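# Reseat the brass ring parts and thread the steel rod

## Task

The steel rod was released too soon, fell over and dragged the brass ring parts out of their seats in the steel block. Return every ring part to a seat in the block. Then leave the rod lying through the small barrels of all those parts, with its point sticking out beyond the end of the block.

## Robot and tools

Robot: two UR7e-type arms, left_arm and right_arm, each ending in a two-finger parallel gripper that opens to 50 mm. Bases: left_arm near (+0.012, +0.456, +0.028) m and right_arm near (+0.070, -0.421, +0.028) m.

Frame: every pose, velocity and target is in the scene frame. Its origin sits at table-top height, halfway between the two nominal bases. +x points out over the table, +z points up, and left_arm is on the +y side. Arm names do not match image left and right. For each gripper, the fingers extend along its +z axis and close along its x axis. end_effector_position is the point midway between the pads, and the fingertips reach 17.5 mm past it. A block about 10 cm long sticks out toward the gripper's -y side and turns with the gripper.

Row layout, shared by execute_actions and move: each row is 18 numbers, all in [-1, 1], always giving both arms. The order is left dx, dy, dz, rx, ry, rz, left gripper position, force_limit, speed, then the same nine for the right arm. dx, dy, dz are an offset along the scene axes, and 1.0 = 0.6 m. rx, ry, rz form one rotation vector, where 1.0 = 180 degrees, turning about the Hand target's position. These six numbers are offsets from the arm's Hand target as it stood when the action or move began, not poses. Every row counts from that same start. Sending the same offset again in a new call moves the arm further. Six zeros ask the arm to go to its Hand target again.

Gripper numbers in a row are absolute commands:
- position: +1 is fully open, about -0.65 is where the pads meet, and -1 grips by closing until blocked.
- force_limit: -1 is about 20 N per pad, 0 about 102 N, +1 about 185 N.
- speed: -1 is 20 mm/s, 0 is 85 mm/s, +1 is 150 mm/s. Both force_limit and speed start at +1.
To leave a gripper alone, repeat the last values you sent; a 0 counts as a real command. force_limit and speed only take effect after a change in position of 0.01 or more.

execute_actions(actions, cameras): actions is a list of actions. Each action is a table of up to 15 rows, one row per 1/30 s step. A shorter table keeps its last row for the rest of the 15 steps. cameras lists camera names, ["all"] or []. An empty actions list returns the state plus all images.

move(target, speed, blend, stop_force, zero, blocking, cameras): each gripper follows a straight path toward its offset. target is one row or a list of up to 15 rows, all counted from the same starting Hand targets.
- speed: m/s, 0.002 to 3.6, default 0.25. Rotation is capped at twice this value in rad/s. Give one number, or one per target.
- blend: corner rounding in metres. 0 means a stop at each target.
- stop_force: 3 to 120 N, one value for both arms. An arm's path ends when the push against its motion reaches this level; the arm then backs off slightly but may keep pressing. Leave it out when lifting away from a contact, and do not trust it while the gripper rotates.
- zero (default true): re-zeros the force sensor before the move.
- blocking=false: returns early while the move continues; it cannot be combined with stop_force.
A move lasts at most 10 s. Its paths do not avoid obstacles, and the grippers lag and overshoot more at higher speed. The result ends with a "move:" line giving the outcome (done, off_target, moving, held, fault). It also names limits: paced means the command was clipped, held means a check withheld steps.

Other tools:
- wait(seconds 0 to 10): arms hold their last command.
- stop(): brakes a running move.
- zoom_image(camera, region=[x0,y0,x1,y1]): region in image pixels, at most 504 x 504, on the newest image from that camera.
- zero_wrist_force(arm).
- read_manual(section="licences").
- finished_scene(scene 1 or 2): ends the scene for good.

Cameras: cam_high, cam_low, cam_left_wrist and cam_right_wrist, all 896x504. Wrist views can lag while their arm moves.

Results:
- Per arm: end_effector_position (m), end_effector_quat_wxyz and velocities. Joint lines may read "within noise" when the arm is still.
- Hand target: the commanded pose, which later offsets start from. The gripper often rests a little short of it.
- Tool commands.
- object_status: 0 moving, 1 blocked while opening, 2 blocked while closing (a grip), 3 at the commanded opening or pads met, so usually nothing is held. Check for 2 after sending -1.
- position_measured: opening in mm is roughly (250 - value) x 0.202.
- Wrist force and torque: given in the gripper's own axes, plus a peak line since the last reading.
- Joint torques: include the arm's own weight.
- Warnings: MOTOR HOT appears at 70 °C. OVER-TEMPERATURE FAULT comes at 85 °C and brakes the arm for 30 to 60 s.

Cautions:
- Orientation commands are clipped to 32 degrees from the measured orientation at each step, so turn in stages.
- An outside force of about 150 N (±25) on an arm, or contact torque at a joint limit (wrist joints 25.2 N m, others 135 N m), stops that arm for 10 s.
- The arms are stiff: aim only slightly past a contact, and approach slowly.
- Keep the arms apart. Never close a gripper on the other arm's fingers.
- Do not route a path close to an arm's own base.
- Do not release parts while they are moving, drop them from a height, strike the block, or let anything leave the table.
- Long stretched-out holds heat the motors.
- Loose objects may get an occasional nudge, so check the final state in the images before calling finished_scene.

Each tool is called after ">>>" by a JSON object that holds its "op" and its "data".

## Session

>>> {"op": "execute_actions", "data": {"actions": []}}

Scene clock: 0.00 s.
left_arm: end_effector_position=(+0.4218, +0.7438, +0.3679) position_measured=3 object_status=3 end_effector_quat_wxyz=(+0.534, +0.679, -0.485, -0.137) | right_arm: end_effector_position=(+0.7220, +0.1656, +0.3665) position_measured=3 object_status=3 end_effector_quat_wxyz=(-0.121, +0.720, -0.682, +0.047)
Joint positions: left_arm=[0.491 -0.787 0.609 -0.236 -1.791 -2.868] | right_arm=[4.056 -2.527 -0.198 -1.755 1.451 -2.288]
Joint velocities: within noise
Joint torques (N m): no reading
Wrist force (N): no reading
Wrist torque (N m): no reading
Wrist force, peak (N): no reading
Hand target: left_arm +0.4218, +0.7438, +0.3679; +0.534, +0.679, -0.485, -0.137 | right_arm +0.7220, +0.1656, +0.3665; -0.121, +0.720, -0.682, +0.047
Tool commands: left_gripper/position=+1.0 left_gripper/force_limit=+1.0 left_gripper/speed=+1.0 right_gripper/position=+1.0 right_gripper/force_limit=+1.0 right_gripper/speed=+1.0

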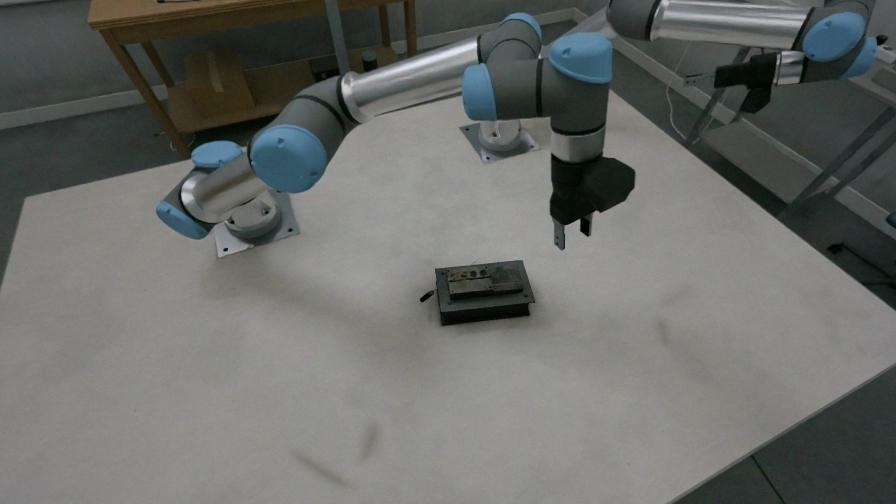

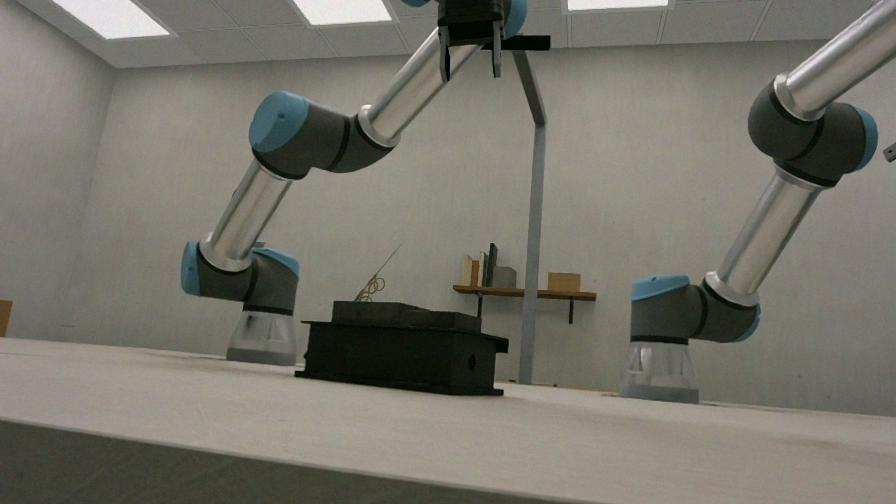

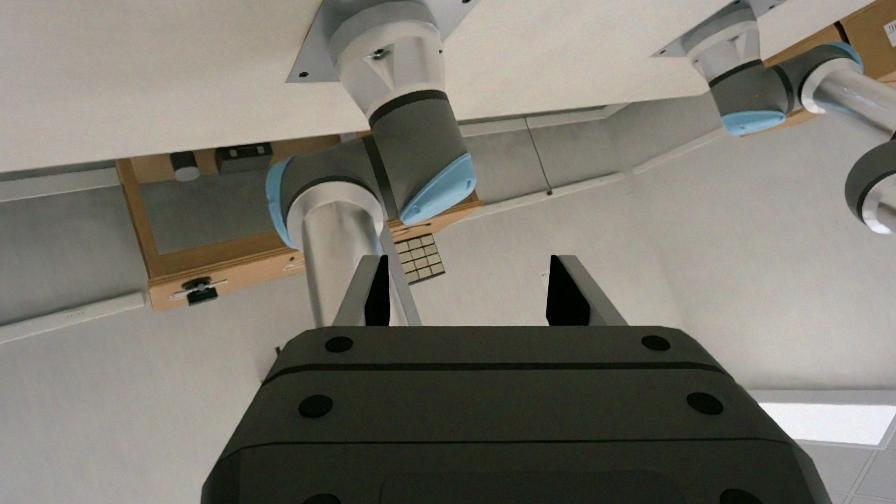

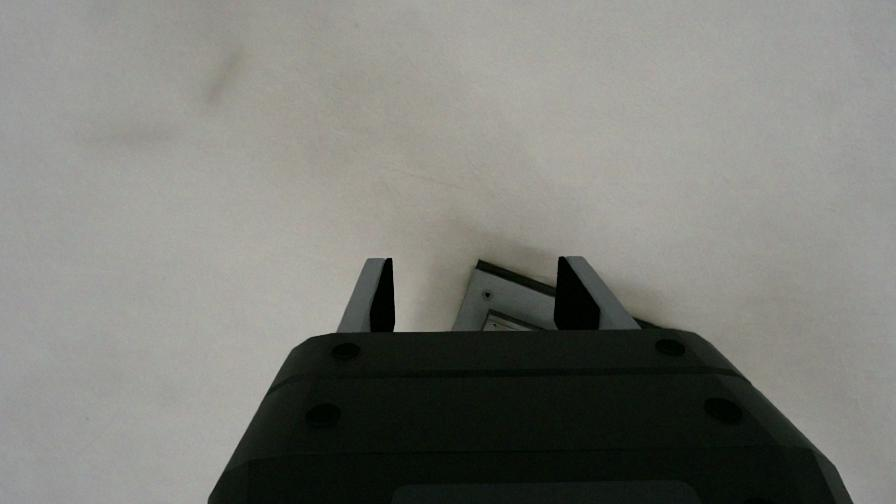

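>>> {"op": "zoom_image", "data": {"camera": "cam_high", "region": [400, 240, 560, 330]}}

>>> {"op": "zoom_image", "data": {"camera": "cam_low", "region": [280, 230, 520, 400]}}

Scaled by 3.150.

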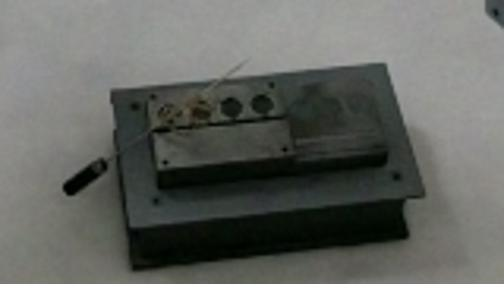

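Scaled by 2.100.

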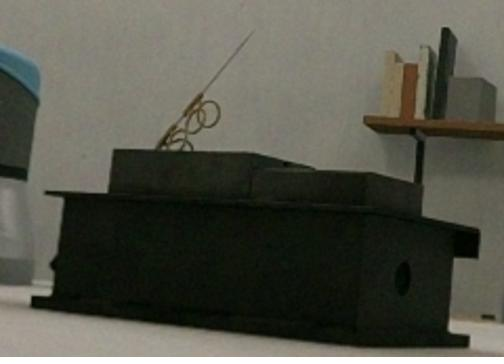

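>>> {"op": "move", "data": {"target": [0,0,0,0,0,0,1,1,1,-0.103,-0.159,-0.06,-0.0354,0.0749,0,1,1,1], "cameras": ["cam_right_wrist","cam_low"]}}

Scene clock: 39.60 s.
left_arm: end_effector_position=(+0.4218, +0.7438, +0.3679) position_measured=3 object_status=3 end_effector_quat_wxyz=(+0.534, +0.679, -0.485, -0.137) | right_arm: end_effector_position=(+0.6603, +0.0702, +0.3305) position_measured=3 object_status=3 end_effector_quat_wxyz=(+0.000, +0.726, -0.688, +0.000)
Joint positions: left_arm=[0.491 -0.787 0.609 -0.236 -1.791 -2.868] | right_arm=[4.004 -2.264 -0.692 -1.756 1.57 -2.327]
Joint torques (N m): left_arm=[0.58 -55.23 -22.95 0.94 -0.28 0.23] | right_arm=[7.45 62.34 17.58 1.06 0.46 1.06]
Wrist force (N): left_arm=[-0.2 0.1 -0.1] | right_arm=[-0.2 -0.7 0.6]
Wrist torque (N m): left_arm=[0.03 0.04 0.00] | right_arm=[-0.09 0.01 -0.04]
Wrist force, peak (N): left_arm=[-0.6 0.2 -0.2] | right_arm=[2.2 0.2 1.4]
Hand target: left_arm +0.4218, +0.7438, +0.3679; +0.534, +0.679, -0.485, -0.137 | right_arm +0.6602, +0.0702, +0.3305; +0.000, +0.726, -0.688, +0.000
Off the commanded pose: left_arm 0.000 m, 0 deg | right_arm 0.000 m, 0 deg.
move: done
camera_calibration:
cam_right_wrist: T_world_to_cam=[[0.0544483, -0.998504, 0.00507911, 0.041813], [-0.93521, -0.0492132, 0.350657, 0.519987], [-0.349882, -0.0238427, -0.93649, 0.668408], [0, 0, 0, 1]] pos_world=[0.717885, 0.0832773, 0.443408]
Images, in order (width x height): cam_low 896x504, cam_right_wrist 896x504.

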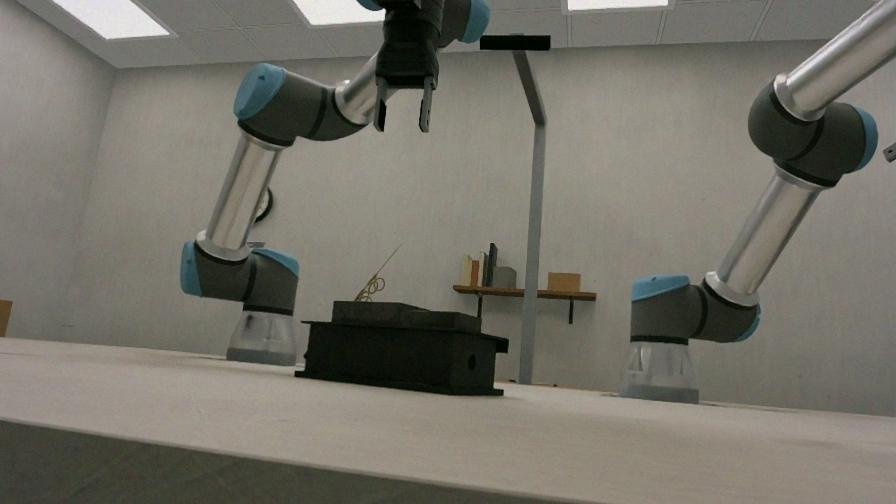

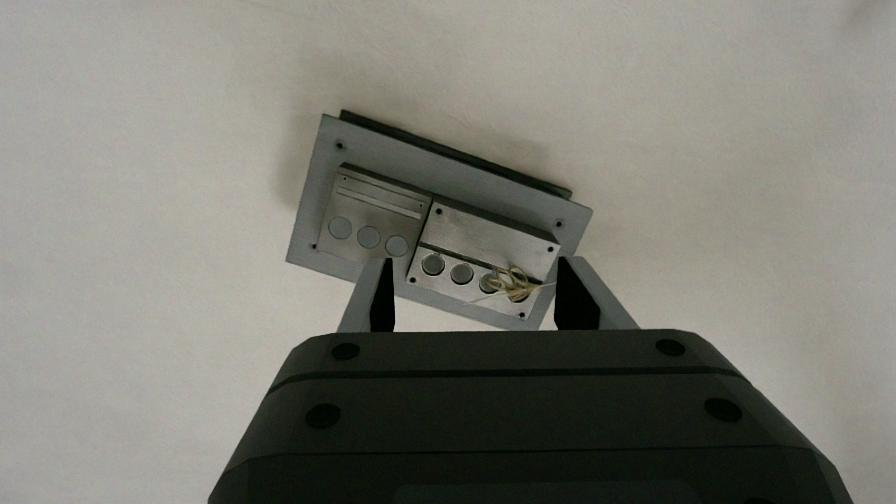

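>>> {"op": "zoom_image", "data": {"camera": "cam_right_wrist", "region": [400, 190, 600, 330]}}

>>> {"op": "zoom_image", "data": {"camera": "cam_right_wrist", "region": [280, 100, 600, 340]}}

>>> {"op": "zoom_image", "data": {"camera": "cam_low", "region": [340, 235, 440, 315]}}

Scaled by 2.520.

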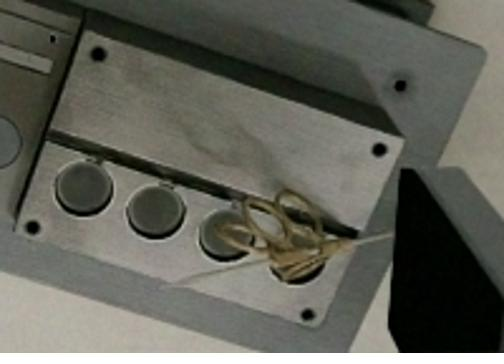

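Scaled by 1.575.

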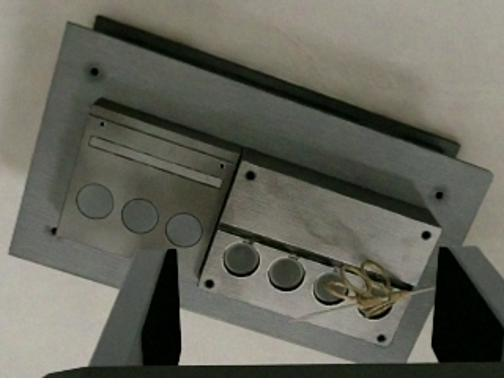

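Scaled by 5.040.

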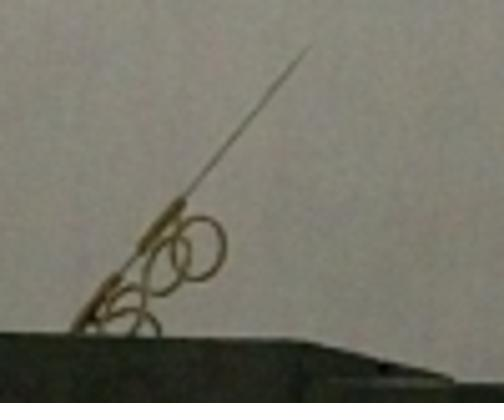

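>>> {"op": "move", "data": {"target": [0,0,0,0,0,0,1,1,1,-0.067,-0.075,-0.134,0,0,0,1,1,1], "cameras": ["cam_right_wrist"]}}

>>> {"op": "zoom_image", "data": {"camera": "cam_right_wrist", "region": [360, 150, 640, 340]}}

Scene clock: 88.63 s.
left_arm: end_effector_position=(+0.4218, +0.7438, +0.3679) position_measured=3 object_status=3 end_effector_quat_wxyz=(+0.534, +0.679, -0.485, -0.137) | right_arm: end_effector_position=(+0.6200, +0.0252, +0.2500) position_measured=3 object_status=3 end_effector_quat_wxyz=(+0.000, +0.726, -0.688, +0.000) end_effector_velocity=(+0.000, +0.000, -0.002) end_effector_angular_velocity=(+0.000, +0.000, +0.000)
Joint positions: left_arm=[0.491 -0.787 0.609 -0.236 -1.791 -2.868] | right_arm=[4.006 -2.082 -1.193 -1.439 1.57 -2.324]
Joint velocities: left_arm=[within noise] | right_arm=[0 -0.001 -0.004 0.005 0 0]
Joint torques (N m): left_arm=[0.28 -55.08 -22.89 0.75 -0.28 0.24] | right_arm=[3.25 51.72 17.4 5.78 -1.01 0.35]
Wrist force (N): left_arm=[-0.2 0.2 0.0] | right_arm=[-0.3 -0.5 0.7]
Wrist torque (N m): left_arm=[0.03 0.03 0.01] | right_arm=[-0.06 0.02 -0.08]
Wrist force, peak (N): left_arm=[-0.6 -0.1 0.2] | right_arm=[1.3 1.0 3.1]
Hand target: left_arm +0.4218, +0.7438, +0.3679; +0.534, +0.679, -0.485, -0.137 | right_arm +0.6200, +0.0252, +0.2501; +0.000, +0.726, -0.688, +0.000
Off the commanded pose: left_arm 0.000 m, 0 deg | right_arm 0.000 m, 0 deg.
move: done
camera_calibration:
cam_right_wrist: T_world_to_cam=[[0.0544552, -0.998502, 0.00537229, -0.000528836], [-0.935067, -0.0491069, 0.351053, 0.50807], [-0.350264, -0.0241402, -0.93634, 0.578065], [0, 0, 0, 1]] pos_world=[0.677583, 0.0383763, 0.362909]
Images, in order (width x height): cam_right_wrist 896x504.

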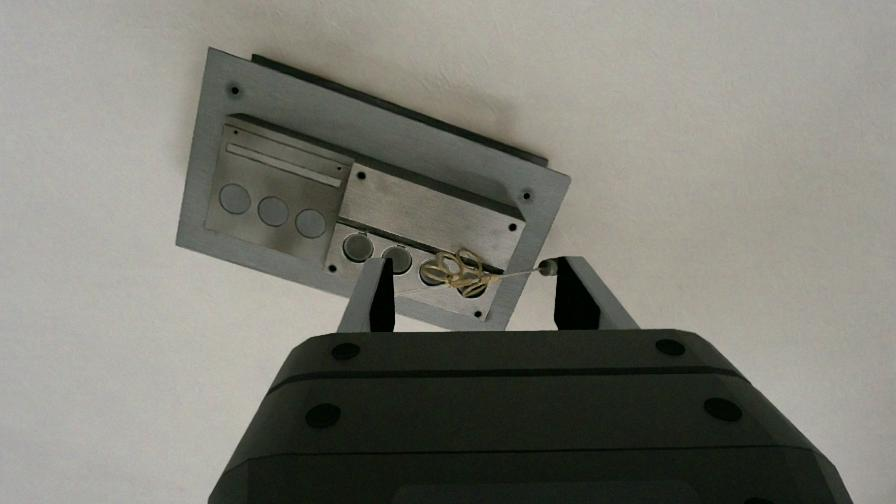

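Scaled by 1.800.

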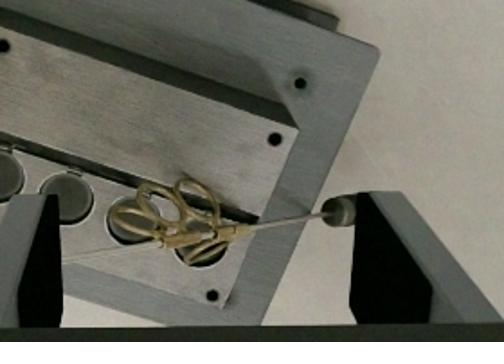

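>>> {"op": "move", "data": {"target": [[0,0,0,0,0,0,1,1,1,-0.06,-0.09,0.03,0.1291,-0.1606,0.1716,1,1,1],[0,0,0,0,0,0,1,1,1,-0.128,-0.172,-0.112,0.2582,-0.3211,0.3431,1,1,1]], "blend": 0.03, "cameras": ["cam_right_wrist","cam_high"]}}

>>> {"op": "zoom_image", "data": {"camera": "cam_right_wrist", "region": [250, 100, 650, 340]}}

Scene clock: 130.03 s.
left_arm: end_effector_position=(+0.4218, +0.7438, +0.3679) position_measured=3 object_status=3 end_effector_quat_wxyz=(+0.534, +0.679, -0.485, -0.137) | right_arm: end_effector_position=(+0.5433, -0.0780, +0.1829) position_measured=3 object_status=3 end_effector_quat_wxyz=(-0.568, +0.812, -0.112, +0.078) end_effector_velocity=(-0.001, +0.000, +0.001) end_effector_angular_velocity=(+0.004, -0.004, +0.004)
Joint positions: left_arm=[0.491 -0.787 0.609 -0.236 -1.791 -2.868] | right_arm=[3.717 -2.129 -2.239 0.776 2.236 -3.43]
Joint velocities: left_arm=[within noise] | right_arm=[0 0 0 0.005 0.004 -0.001]
Joint torques (N m): left_arm=[0.86 -54.9 -22.97 0.93 -0.31 0.34] | right_arm=[2.44 28.53 3.58 5.8 2.88 -1.66]
Wrist force (N): left_arm=[-0.3 -0.1 0.3] | right_arm=[-1.4 1.7 -3.0]
Wrist torque (N m): left_arm=[-0.01 0.05 0.00] | right_arm=[0.34 0.19 -0.10]
Wrist force, peak (N): left_arm=[-0.6 -0.2 0.1] | right_arm=[-1.3 3.5 -3.4]
Hand target: left_arm +0.4218, +0.7438, +0.3679; +0.534, +0.679, -0.485, -0.137 | right_arm +0.5432, -0.0780, +0.1829; -0.568, +0.812, -0.112, +0.078
Off the commanded pose: left_arm 0.000 m, 0 deg | right_arm 0.000 m, 0 deg.
move: done
camera_calibration:
cam_right_wrist: T_world_to_cam=[[0.961947, -0.273235, 0.00111732, -0.534778], [-0.176924, -0.625983, -0.759502, 0.201116], [0.208222, 0.730403, -0.650504, 0.189059], [0, 0, 0, 1]] pos_world=[0.510644, -0.158314, 0.276329]
Images, in order (width x height): cam_high 896x504, cam_right_wrist 896x504.

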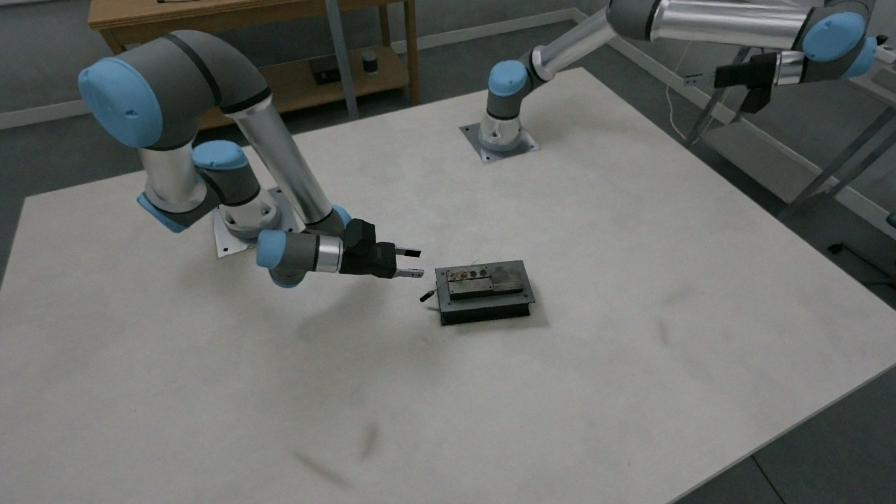

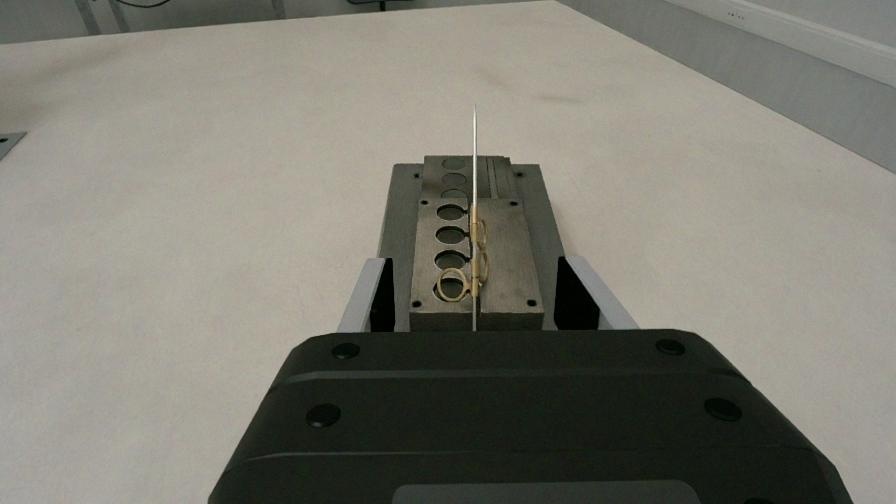

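Scaled by 1.260.

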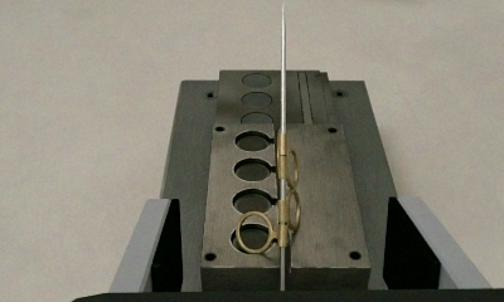

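>>> {"op": "zoom_image", "data": {"camera": "cam_right_wrist", "region": [400, 190, 560, 335]}}

>>> {"op": "zoom_image", "data": {"camera": "cam_right_wrist", "region": [430, 200, 510, 270]}}

>>> {"op": "zoom_image", "data": {"camera": "cam_right_wrist", "region": [420, 250, 510, 330]}}

Scaled by 3.150.

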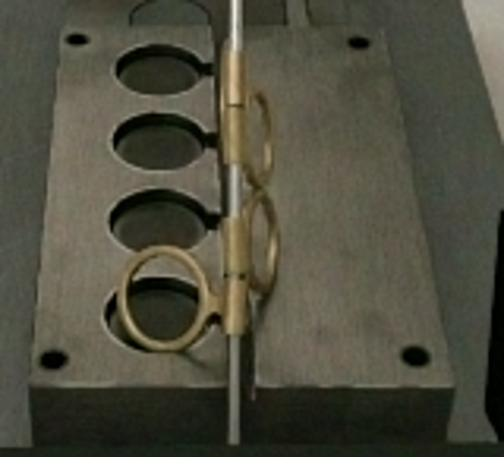

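Scaled by 6.300.

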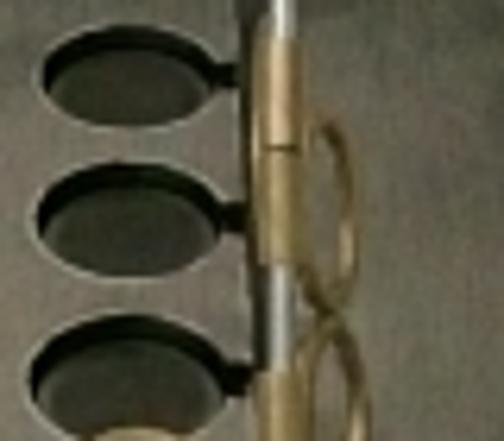

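Scaled by 5.600.

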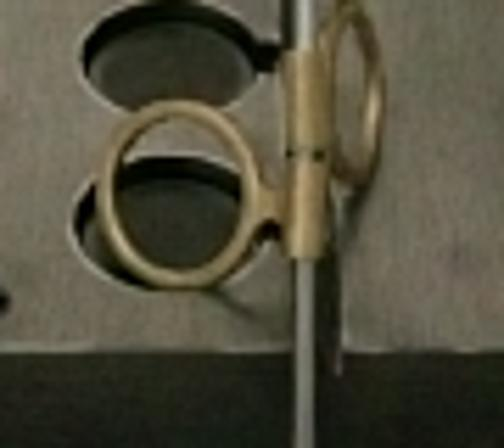

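>>> {"op": "zoom_image", "data": {"camera": "cam_high", "region": [410, 255, 490, 315]}}

Scaled by 6.300.

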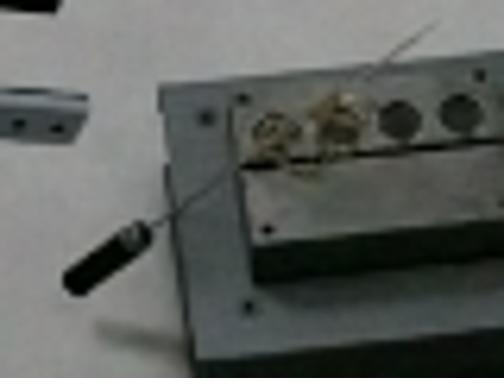

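>>> {"op": "move", "data": {"target": [0,0,0,0,0,0,1,1,1,-0.05,-0.187,-0.083,0,0,0,1,1,1], "cameras": ["cam_right_wrist"]}}

>>> {"op": "zoom_image", "data": {"camera": "cam_right_wrist", "region": [400, 130, 560, 330]}}

>>> {"op": "zoom_image", "data": {"camera": "cam_high", "region": [410, 255, 490, 315]}}

Scene clock: 200.50 s.
left_arm: end_effector_position=(+0.4218, +0.7438, +0.3679) position_measured=3 object_status=3 end_effector_quat_wxyz=(+0.534, +0.679, -0.485, -0.137) | right_arm: end_effector_position=(+0.5133, -0.1902, +0.1330) position_measured=3 object_status=3 end_effector_quat_wxyz=(-0.568, +0.812, -0.112, +0.078)
Joint positions: left_arm=[0.491 -0.787 0.609 -0.236 -1.791 -2.868] | right_arm=[3.487 -2.227 -2.378 0.906 2.438 -3.584]
Joint torques (N m): left_arm=[0.78 -54.99 -22.41 0.89 -0.38 0.54] | right_arm=[-12.12 37.25 -1.16 5.49 3.13 -1.56]
Wrist force (N): left_arm=[-0.4 -0.3 0.1] | right_arm=[-1.3 1.7 -3.1]
Wrist torque (N m): left_arm=[-0.05 0.06 0.01] | right_arm=[0.33 0.18 -0.09]
Wrist force, peak (N): left_arm=[-0.3 -0.5 -0.3] | right_arm=[-1.3 4.5 -5.6]
Hand target: left_arm +0.4218, +0.7438, +0.3679; +0.534, +0.679, -0.485, -0.137 | right_arm +0.5132, -0.1902, +0.1331; -0.568, +0.812, -0.112, +0.078
Off the commanded pose: left_arm 0.000 m, 0 deg | right_arm 0.000 m, 0 deg.
move: done
camera_calibration:
cam_right_wrist: T_world_to_cam=[[0.961987, -0.273093, 0.000993694, -0.536445], [-0.17693, -0.626009, -0.759479, 0.0877269], [0.208031, 0.730433, -0.650531, 0.24483], [0, 0, 0, 1]] pos_world=[0.480643, -0.270414, 0.226429]
Images, in order (width x height): cam_right_wrist 896x504.

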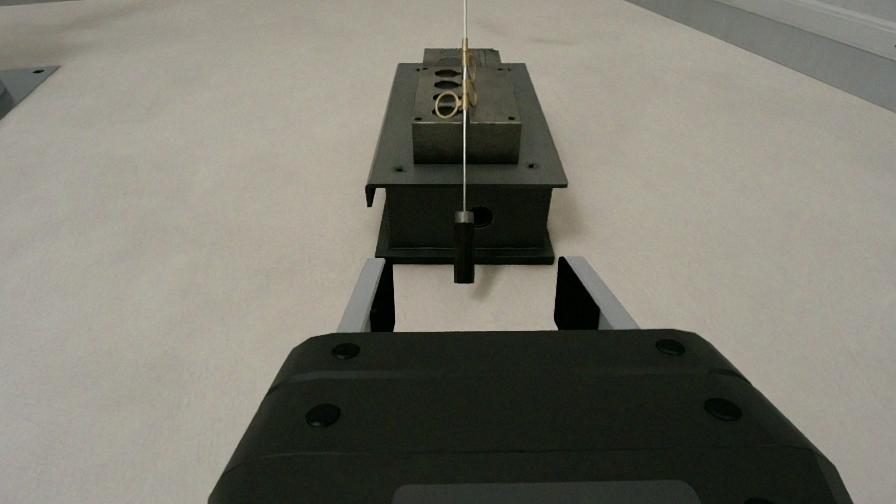

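Scaled by 2.520.

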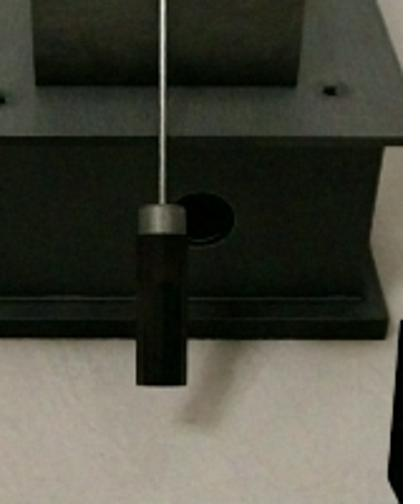

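This scene's latest camera images include none from cam_high. They are from: cam_right_wrist. cam_high's image comes with the result of a call that names it in "cameras".

>>> {"op": "move", "data": {"target": [[-0.036,-0.490,-0.013,0.074,-0.397,0.021,1,1,1,0,0,0,0,0,0,1,1,1],[-0.07,-0.94,-0.163,0.148,-0.7943,0.0415,1,1,1,0,0,0,0,0,0,1,1,1]], "blend": 0.05, "speed": 0.35, "cameras": ["cam_left_wrist","cam_high"]}}

Scene clock: 343.43 s.
left_arm: end_effector_position=(+0.3793, +0.2340, +0.2889) position_measured=3 object_status=3 end_effector_quat_wxyz=(+0.322, -0.516, +0.624, -0.491) | right_arm: end_effector_position=(+0.5132, -0.1902, +0.1331) position_measured=3 object_status=3 end_effector_quat_wxyz=(-0.568, +0.812, -0.112, +0.078)
Joint positions: left_arm=[-1.55 -2.17 2.82 -2.938 -0.426 -4.058] | right_arm=[3.487 -2.227 -2.378 0.907 2.438 -3.584]
Joint torques (N m): left_arm=[2.81 -8.29 -35.82 -1.4 4.5 -1.46] | right_arm=[-11.63 27.34 -0.68 5.67 3.12 -1.55]
Wrist force (N): left_arm=[-2.5 3.9 3.5] | right_arm=[-1.4 1.8 -3.2]
Wrist torque (N m): left_arm=[0.93 0.41 0.16] | right_arm=[0.36 0.19 -0.08]
Wrist force, peak (N): left_arm=[8.8 12.7 5.5] | right_arm=[-1.5 1.9 -3.3]
Hand target: left_arm +0.3793, +0.2339, +0.2889; +0.322, -0.516, +0.624, -0.491 (not the last commanded pose) | right_arm +0.5132, -0.1902, +0.1331; -0.568, +0.812, -0.112, +0.078
Off the commanded pose: left_arm 0.057 m, 15 deg | right_arm 0.000 m, 0 deg.
move: held (left_arm; a check stopped the path); path passed 1 of 2 targets; limits=held
pose unreachable (left arm): on one or more control steps of this call, first in action 0 (counted from 0), this arm could not follow its commanded pose, so it was not sent that pose on those steps. It may still have moved: this result reports where it is.
cause: moving toward the commanded pose would bring two parts of the arm too close to each other (joints 3 (elbow) and 4 (wrist 1) lie between them).
camera_calibration:
cam_left_wrist: T_world_to_cam=[[-0.264106, -0.958418, 0.108091, 0.302563], [-0.61503, 0.081023, -0.78433, 0.460309], [0.742957, -0.273625, -0.610855, 0.0925327], [0, 0, 0, 1]] pos_world=[0.294264, 0.278005, 0.384853]
Images, in order (width x height): cam_high 896x504, cam_left_wrist 896x504.

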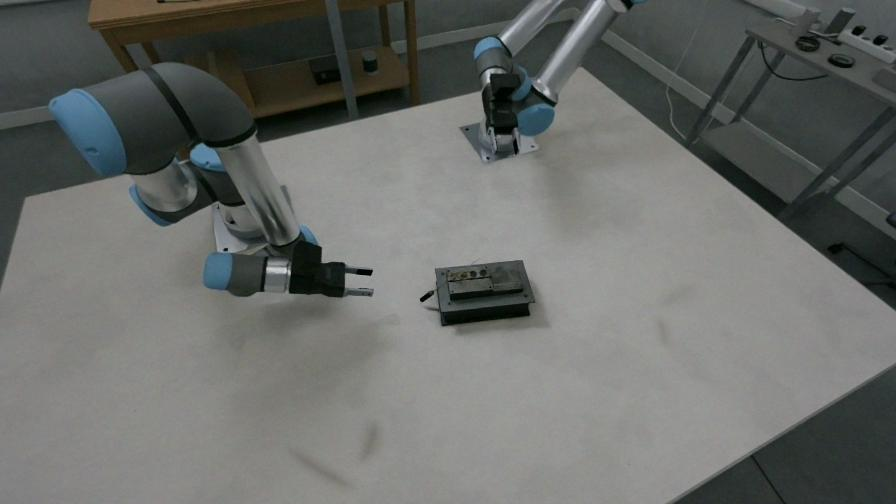

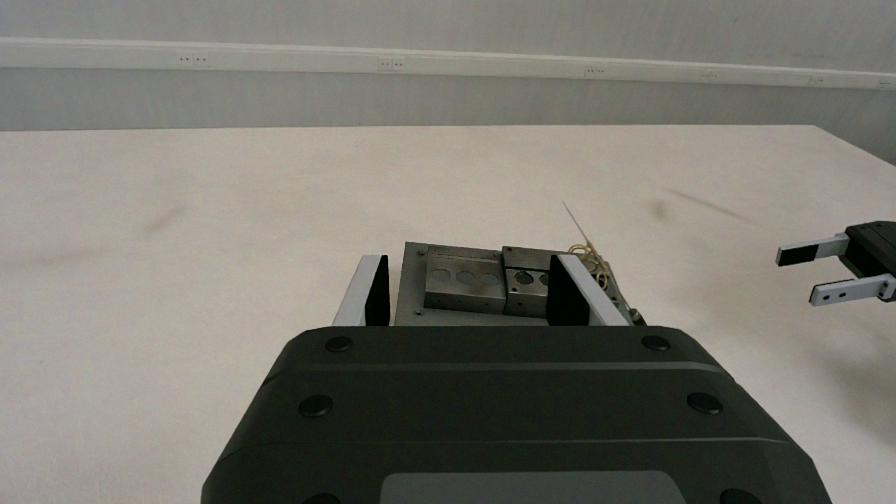

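>>> {"op": "move", "data": {"target": [[0.06,-0.2,-0.1,0,0,0,1,1,1,0,0,0,0,0,0,1,1,1],[0.081,-0.33,-0.293,0.0128,-0.0794,0.002,1,1,1,0,0,0,0,0,0,1,1,1]], "blend": 0.03, "cameras": ["cam_left_wrist","cam_high"]}}

Scene clock: 355.40 s.
left_arm: end_effector_position=(+0.4253, +0.0459, +0.1228) position_measured=3 object_status=3 end_effector_quat_wxyz=(+0.399, -0.460, +0.594, -0.526) | right_arm: end_effector_position=(+0.5132, -0.1902, +0.1331) position_measured=3 object_status=3 end_effector_quat_wxyz=(-0.568, +0.812, -0.112, +0.078)
Joint positions: left_arm=[-1.449 -0.672 2.271 -4.38 -0.375 -3.489] | right_arm=[3.487 -2.227 -2.378 0.907 2.438 -3.584]
Joint torques (N m): left_arm=[0.69 -37.16 -3.9 -2.63 0.78 0.46] | right_arm=[-11.19 28.1 0 5.68 3.28 -1.66]
Wrist force (N): left_arm=[-3.0 4.9 3.4] | right_arm=[-1.5 1.7 -3.2]
Wrist torque (N m): left_arm=[1.02 0.43 0.21] | right_arm=[0.34 0.20 -0.08]
Wrist force, peak (N): left_arm=[-3.9 11.3 9.0] | right_arm=[-1.4 1.8 -3.4]
Hand target: left_arm +0.4253, +0.0459, +0.1228; +0.399, -0.460, +0.594, -0.526 (not the last commanded pose) | right_arm +0.5132, -0.1902, +0.1331; -0.568, +0.812, -0.112, +0.078
Tool commands: left_gripper/position=+1.0 left_gripper/force_limit=+1.0 left_gripper/speed=+1.0 right_gripper/position=+1.0 right_gripper/force_limit=+1.0 right_gripper/speed=+1.0
Off the commanded pose: left_arm 0.014 m, 3 deg | right_arm 0.000 m, 0 deg.
FORCE FAULT: contact force on the left arm reached its limit, and that arm stopped. The contact can be on any part of that arm, not only on its tool. That arm's remaining commands of this call were not run. That arm is still stopped at the end of this call. That arm stays stopped for about 10 more seconds. Until then a move that you send moves the other arm only, and its call returns only when the move has ended. Once the stop has ended, the next robot result says so. If the stop ends while you think or write, that arm runs what you send next, counted from a new Hand target: where the arm stands when the stop ends. While its stop runs, that arm takes no new command, but its gripper still runs the gripper command that each later call begins with. Until it ends, the stop uses up actions while you think or wait. An arm that is not stopped still takes commands.
move: fault (left_arm)
camera_calibration:
cam_left_wrist: T_world_to_cam=[[-0.261884, -0.965005, 0.0135134, 0.163397], [-0.442801, 0.107703, -0.890127, 0.312068], [0.857522, -0.239094, -0.455511, -0.163959], [0, 0, 0, 1]] pos_world=[0.321573, 0.0848666, 0.200887]
Images, in order (width x height): cam_high 896x504, cam_left_wrist 896x504.

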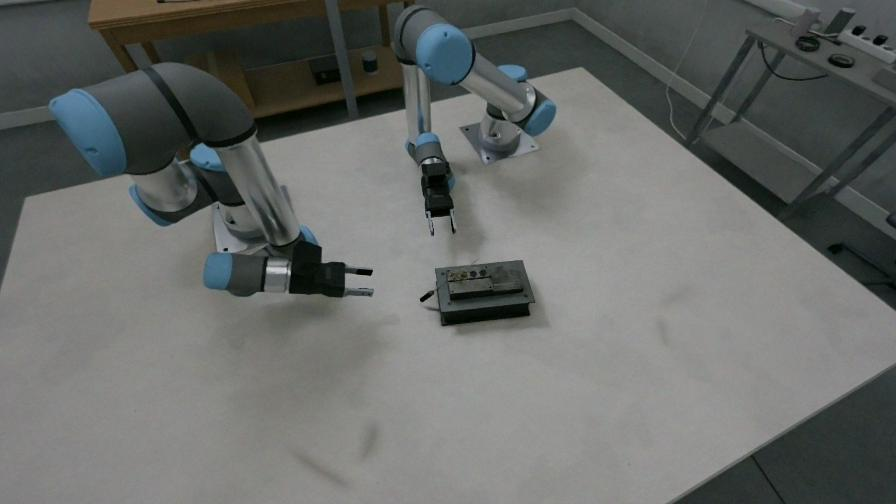

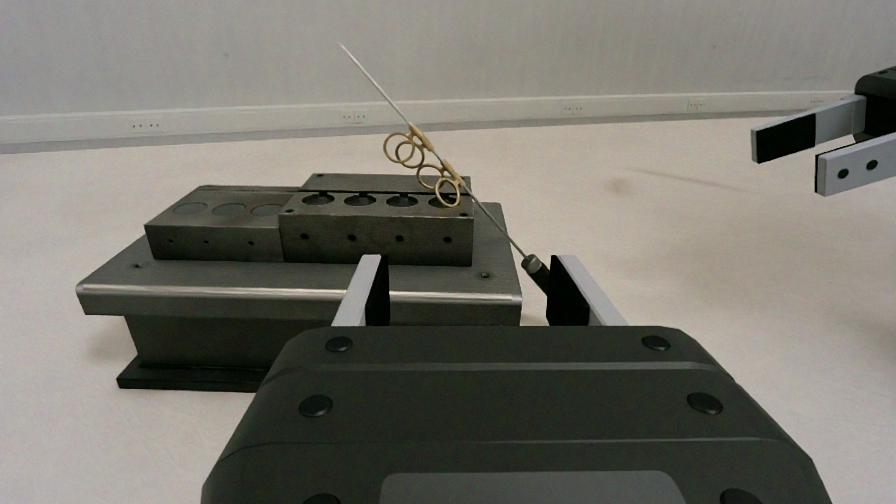

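>>> {"op": "zoom_image", "data": {"camera": "cam_left_wrist", "region": [260, 30, 560, 330]}}

>>> {"op": "zoom_image", "data": {"camera": "cam_left_wrist", "region": [370, 110, 570, 310]}}

Scaled by 1.680.

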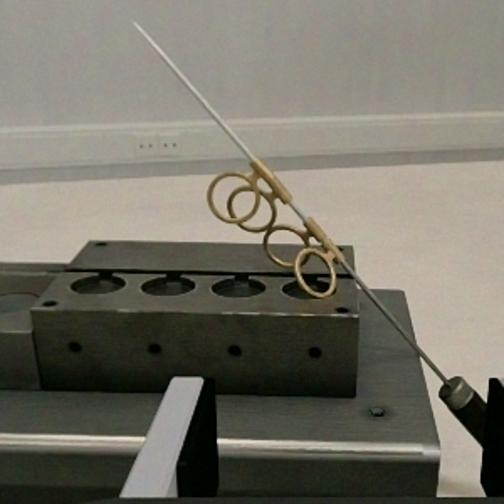

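Scaled by 2.520.

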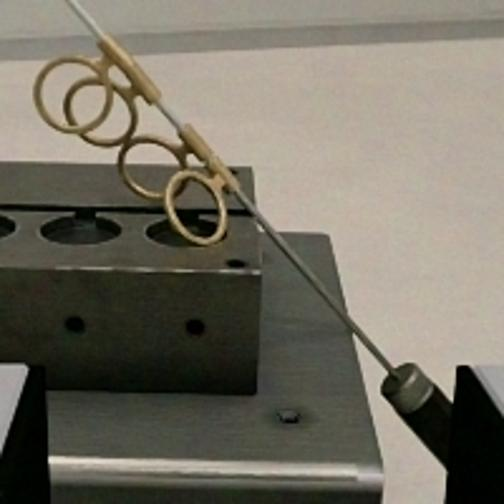

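>>> {"op": "move", "data": {"target": [0,0,0.2,0,0,0,1,1,1,0,0,0,0,0,0,1,1,1], "cameras": ["cam_left_wrist"]}}

Scene clock: 456.67 s.
left_arm: end_effector_position=(+0.4253, +0.0460, +0.2427) position_measured=3 object_status=3 end_effector_quat_wxyz=(+0.399, -0.460, +0.594, -0.526) | right_arm: end_effector_position=(+0.5132, -0.1902, +0.1331) position_measured=3 object_status=3 end_effector_quat_wxyz=(-0.568, +0.812, -0.112, +0.078)
Joint positions: left_arm=[-1.449 -1.051 2.337 -4.067 -0.375 -3.489] | right_arm=[3.487 -2.227 -2.378 0.907 2.438 -3.584]
Joint torques (N m): left_arm=[-11.8 -44.77 -9.76 -0.62 3.35 0.77] | right_arm=[-11.02 28.34 1.85 5.58 3.26 -1.61]
Wrist force (N): left_arm=[-3.2 4.4 3.3] | right_arm=[-1.4 1.7 -3.2]
Wrist torque (N m): left_arm=[0.98 0.51 0.06] | right_arm=[0.34 0.18 -0.08]
Wrist force, peak (N): left_arm=[-3.4 8.5 4.0] | right_arm=[-1.5 1.9 -3.3]
Hand target: left_arm +0.4253, +0.0459, +0.2428; +0.399, -0.460, +0.594, -0.526 | right_arm +0.5132, -0.1902, +0.1331; -0.568, +0.812, -0.112, +0.078
Off the commanded pose: left_arm 0.000 m, 0 deg | right_arm 0.000 m, 0 deg.
FORCE FAULT, CONTINUED: the left arm's stop, for the force fault that an earlier result reported, is over. The rest of the stop counts as 19 of the actions that you can send in this scene. The stop ended before this call began, so that arm ran this call's commands, counted from a new Hand target: where the arm stood when the stop ended.
move: done
camera_calibration:
cam_left_wrist: T_world_to_cam=[[-0.261983, -0.964981, 0.0133188, 0.161965], [-0.442742, 0.107914, -0.890132, 0.418748], [0.857522, -0.239096, -0.455509, -0.10932], [0, 0, 0, 1]] pos_world=[0.321573, 0.0849663, 0.320787]
Images, in order (width x height): cam_left_wrist 896x504.

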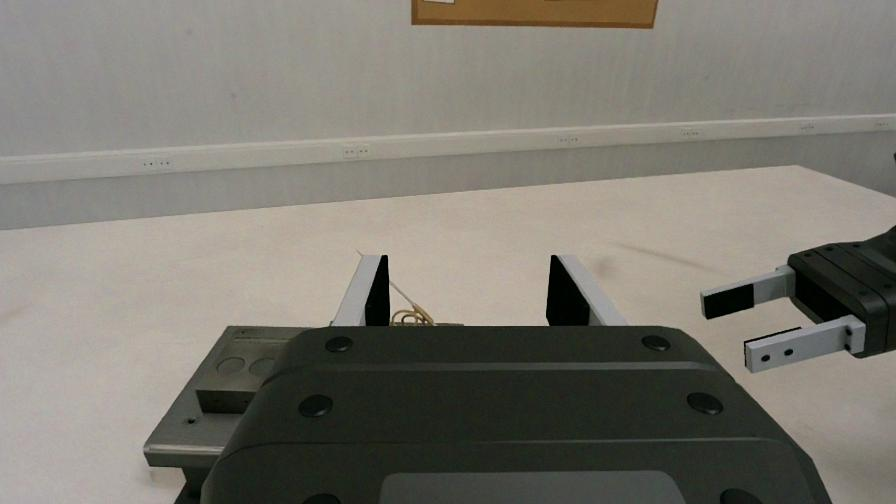

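>>> {"op": "move", "data": {"target": [[0,0,0.2,0,0,0,1,1,1,0,0,0,0,0,0,1,1,1],[0.041,0.157,0.229,0.219,0.123,-0.204,1,1,1,0,0,0,0,0,0,1,1,1],[0.2495,0.0235,0.0953,0.4376,0.2463,-0.4081,1,1,1,0,0,0,0,0,0,1,1,1]], "blend": 0.04, "cameras": ["cam_left_wrist","cam_high","cam_low"]}}

Scene clock: 466.43 s.
left_arm: end_effector_position=(+0.5750, +0.0601, +0.3000) position_measured=3 object_status=3 end_effector_quat_wxyz=(+0.001, +0.135, +0.991, +0.000) | right_arm: end_effector_position=(+0.5132, -0.1902, +0.1331) position_measured=3 object_status=3 end_effector_quat_wxyz=(-0.568, +0.812, -0.112, +0.078)
Joint positions: left_arm=[-0.777 -1.126 1.164 -1.61 -1.57 -2.107] | right_arm=[3.487 -2.227 -2.378 0.907 2.438 -3.584]
Joint torques (N m): left_arm=[-10.68 -33.92 -41.45 -1.73 -2.61 1.93] | right_arm=[-10.97 28.01 3.36 5.5 3.22 -1.64]
Wrist force (N): left_arm=[-3.1 2.4 3.4] | right_arm=[-1.4 1.6 -3.2]
Wrist torque (N m): left_arm=[0.49 0.48 0.23] | right_arm=[0.32 0.19 -0.08]
Wrist force, peak (N): left_arm=[-3.1 8.5 3.7] | right_arm=[-1.5 1.7 -3.4]
Hand target: left_arm +0.5750, +0.0600, +0.2999; +0.001, +0.136, +0.991, +0.000 | right_arm +0.5132, -0.1902, +0.1331; -0.568, +0.812, -0.112, +0.078
Off the commanded pose: left_arm 0.000 m, 0 deg | right_arm 0.000 m, 0 deg.
move: done
camera_calibration:
cam_left_wrist: T_world_to_cam=[[-0.964133, 0.265402, 0.00317315, 0.546894], [0.250947, 0.9076, 0.336582, -0.280356], [0.0864495, 0.325306, -0.941649, 0.347032], [0, 0, 0, 1]] pos_world=[0.567633, -0.00358692, 0.41941]
Images, in order (width x height): cam_high 896x504, cam_low 896x504, cam_left_wrist 896x504.

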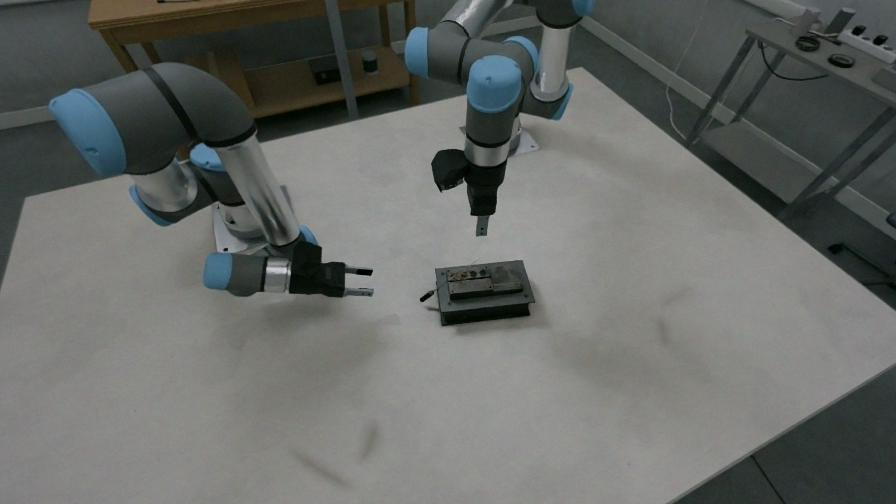

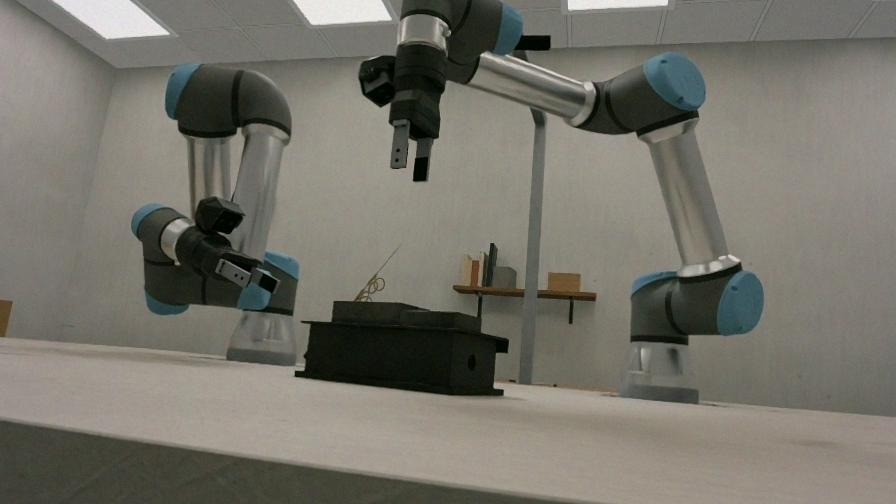

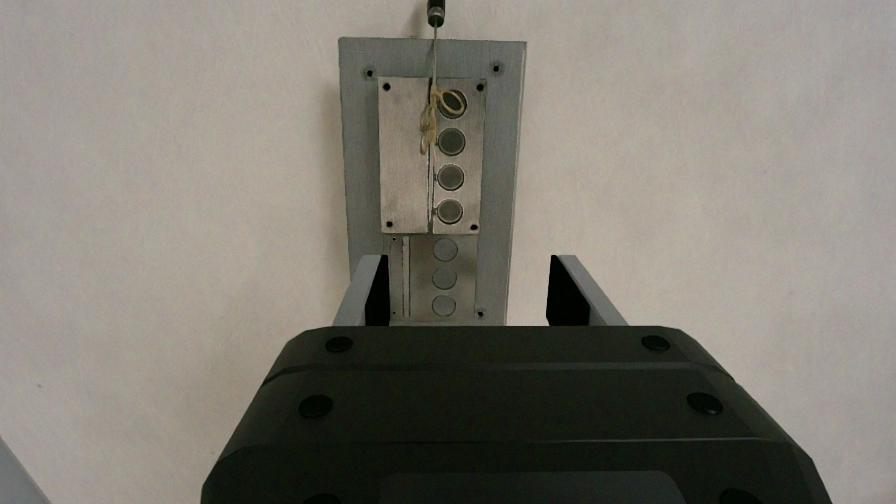

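>>> {"op": "zoom_image", "data": {"camera": "cam_left_wrist", "region": [330, 0, 540, 330]}}

>>> {"op": "zoom_image", "data": {"camera": "cam_left_wrist", "region": [370, 60, 500, 250]}}

Scaled by 1.527.

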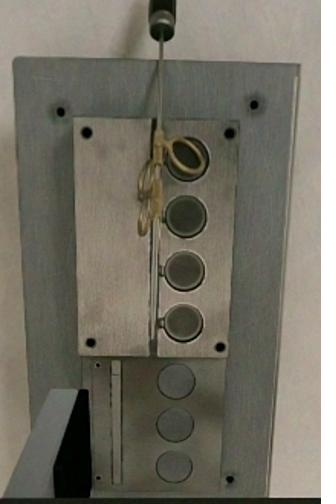

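Scaled by 2.653.

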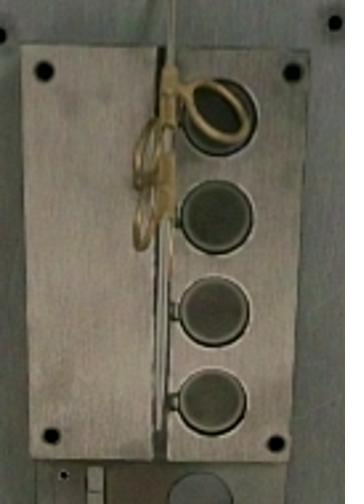

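>>> {"op": "zoom_image", "data": {"camera": "cam_left_wrist", "region": [400, 80, 480, 160]}}

>>> {"op": "zoom_image", "data": {"camera": "cam_left_wrist", "region": [400, 160, 480, 250]}}

Scaled by 6.300.

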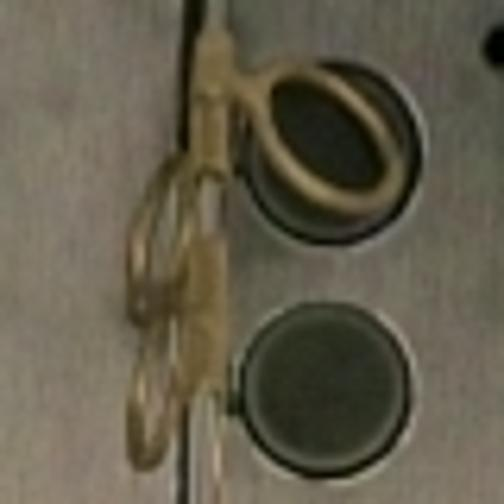

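Scaled by 5.600.

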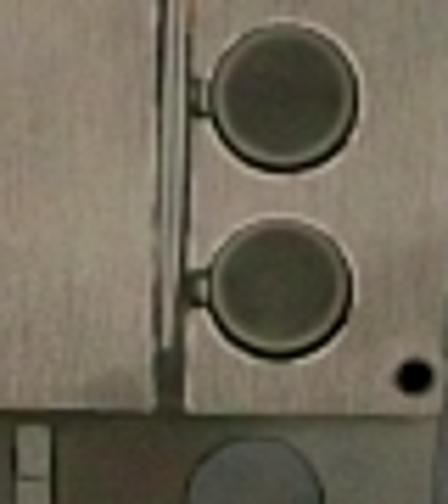

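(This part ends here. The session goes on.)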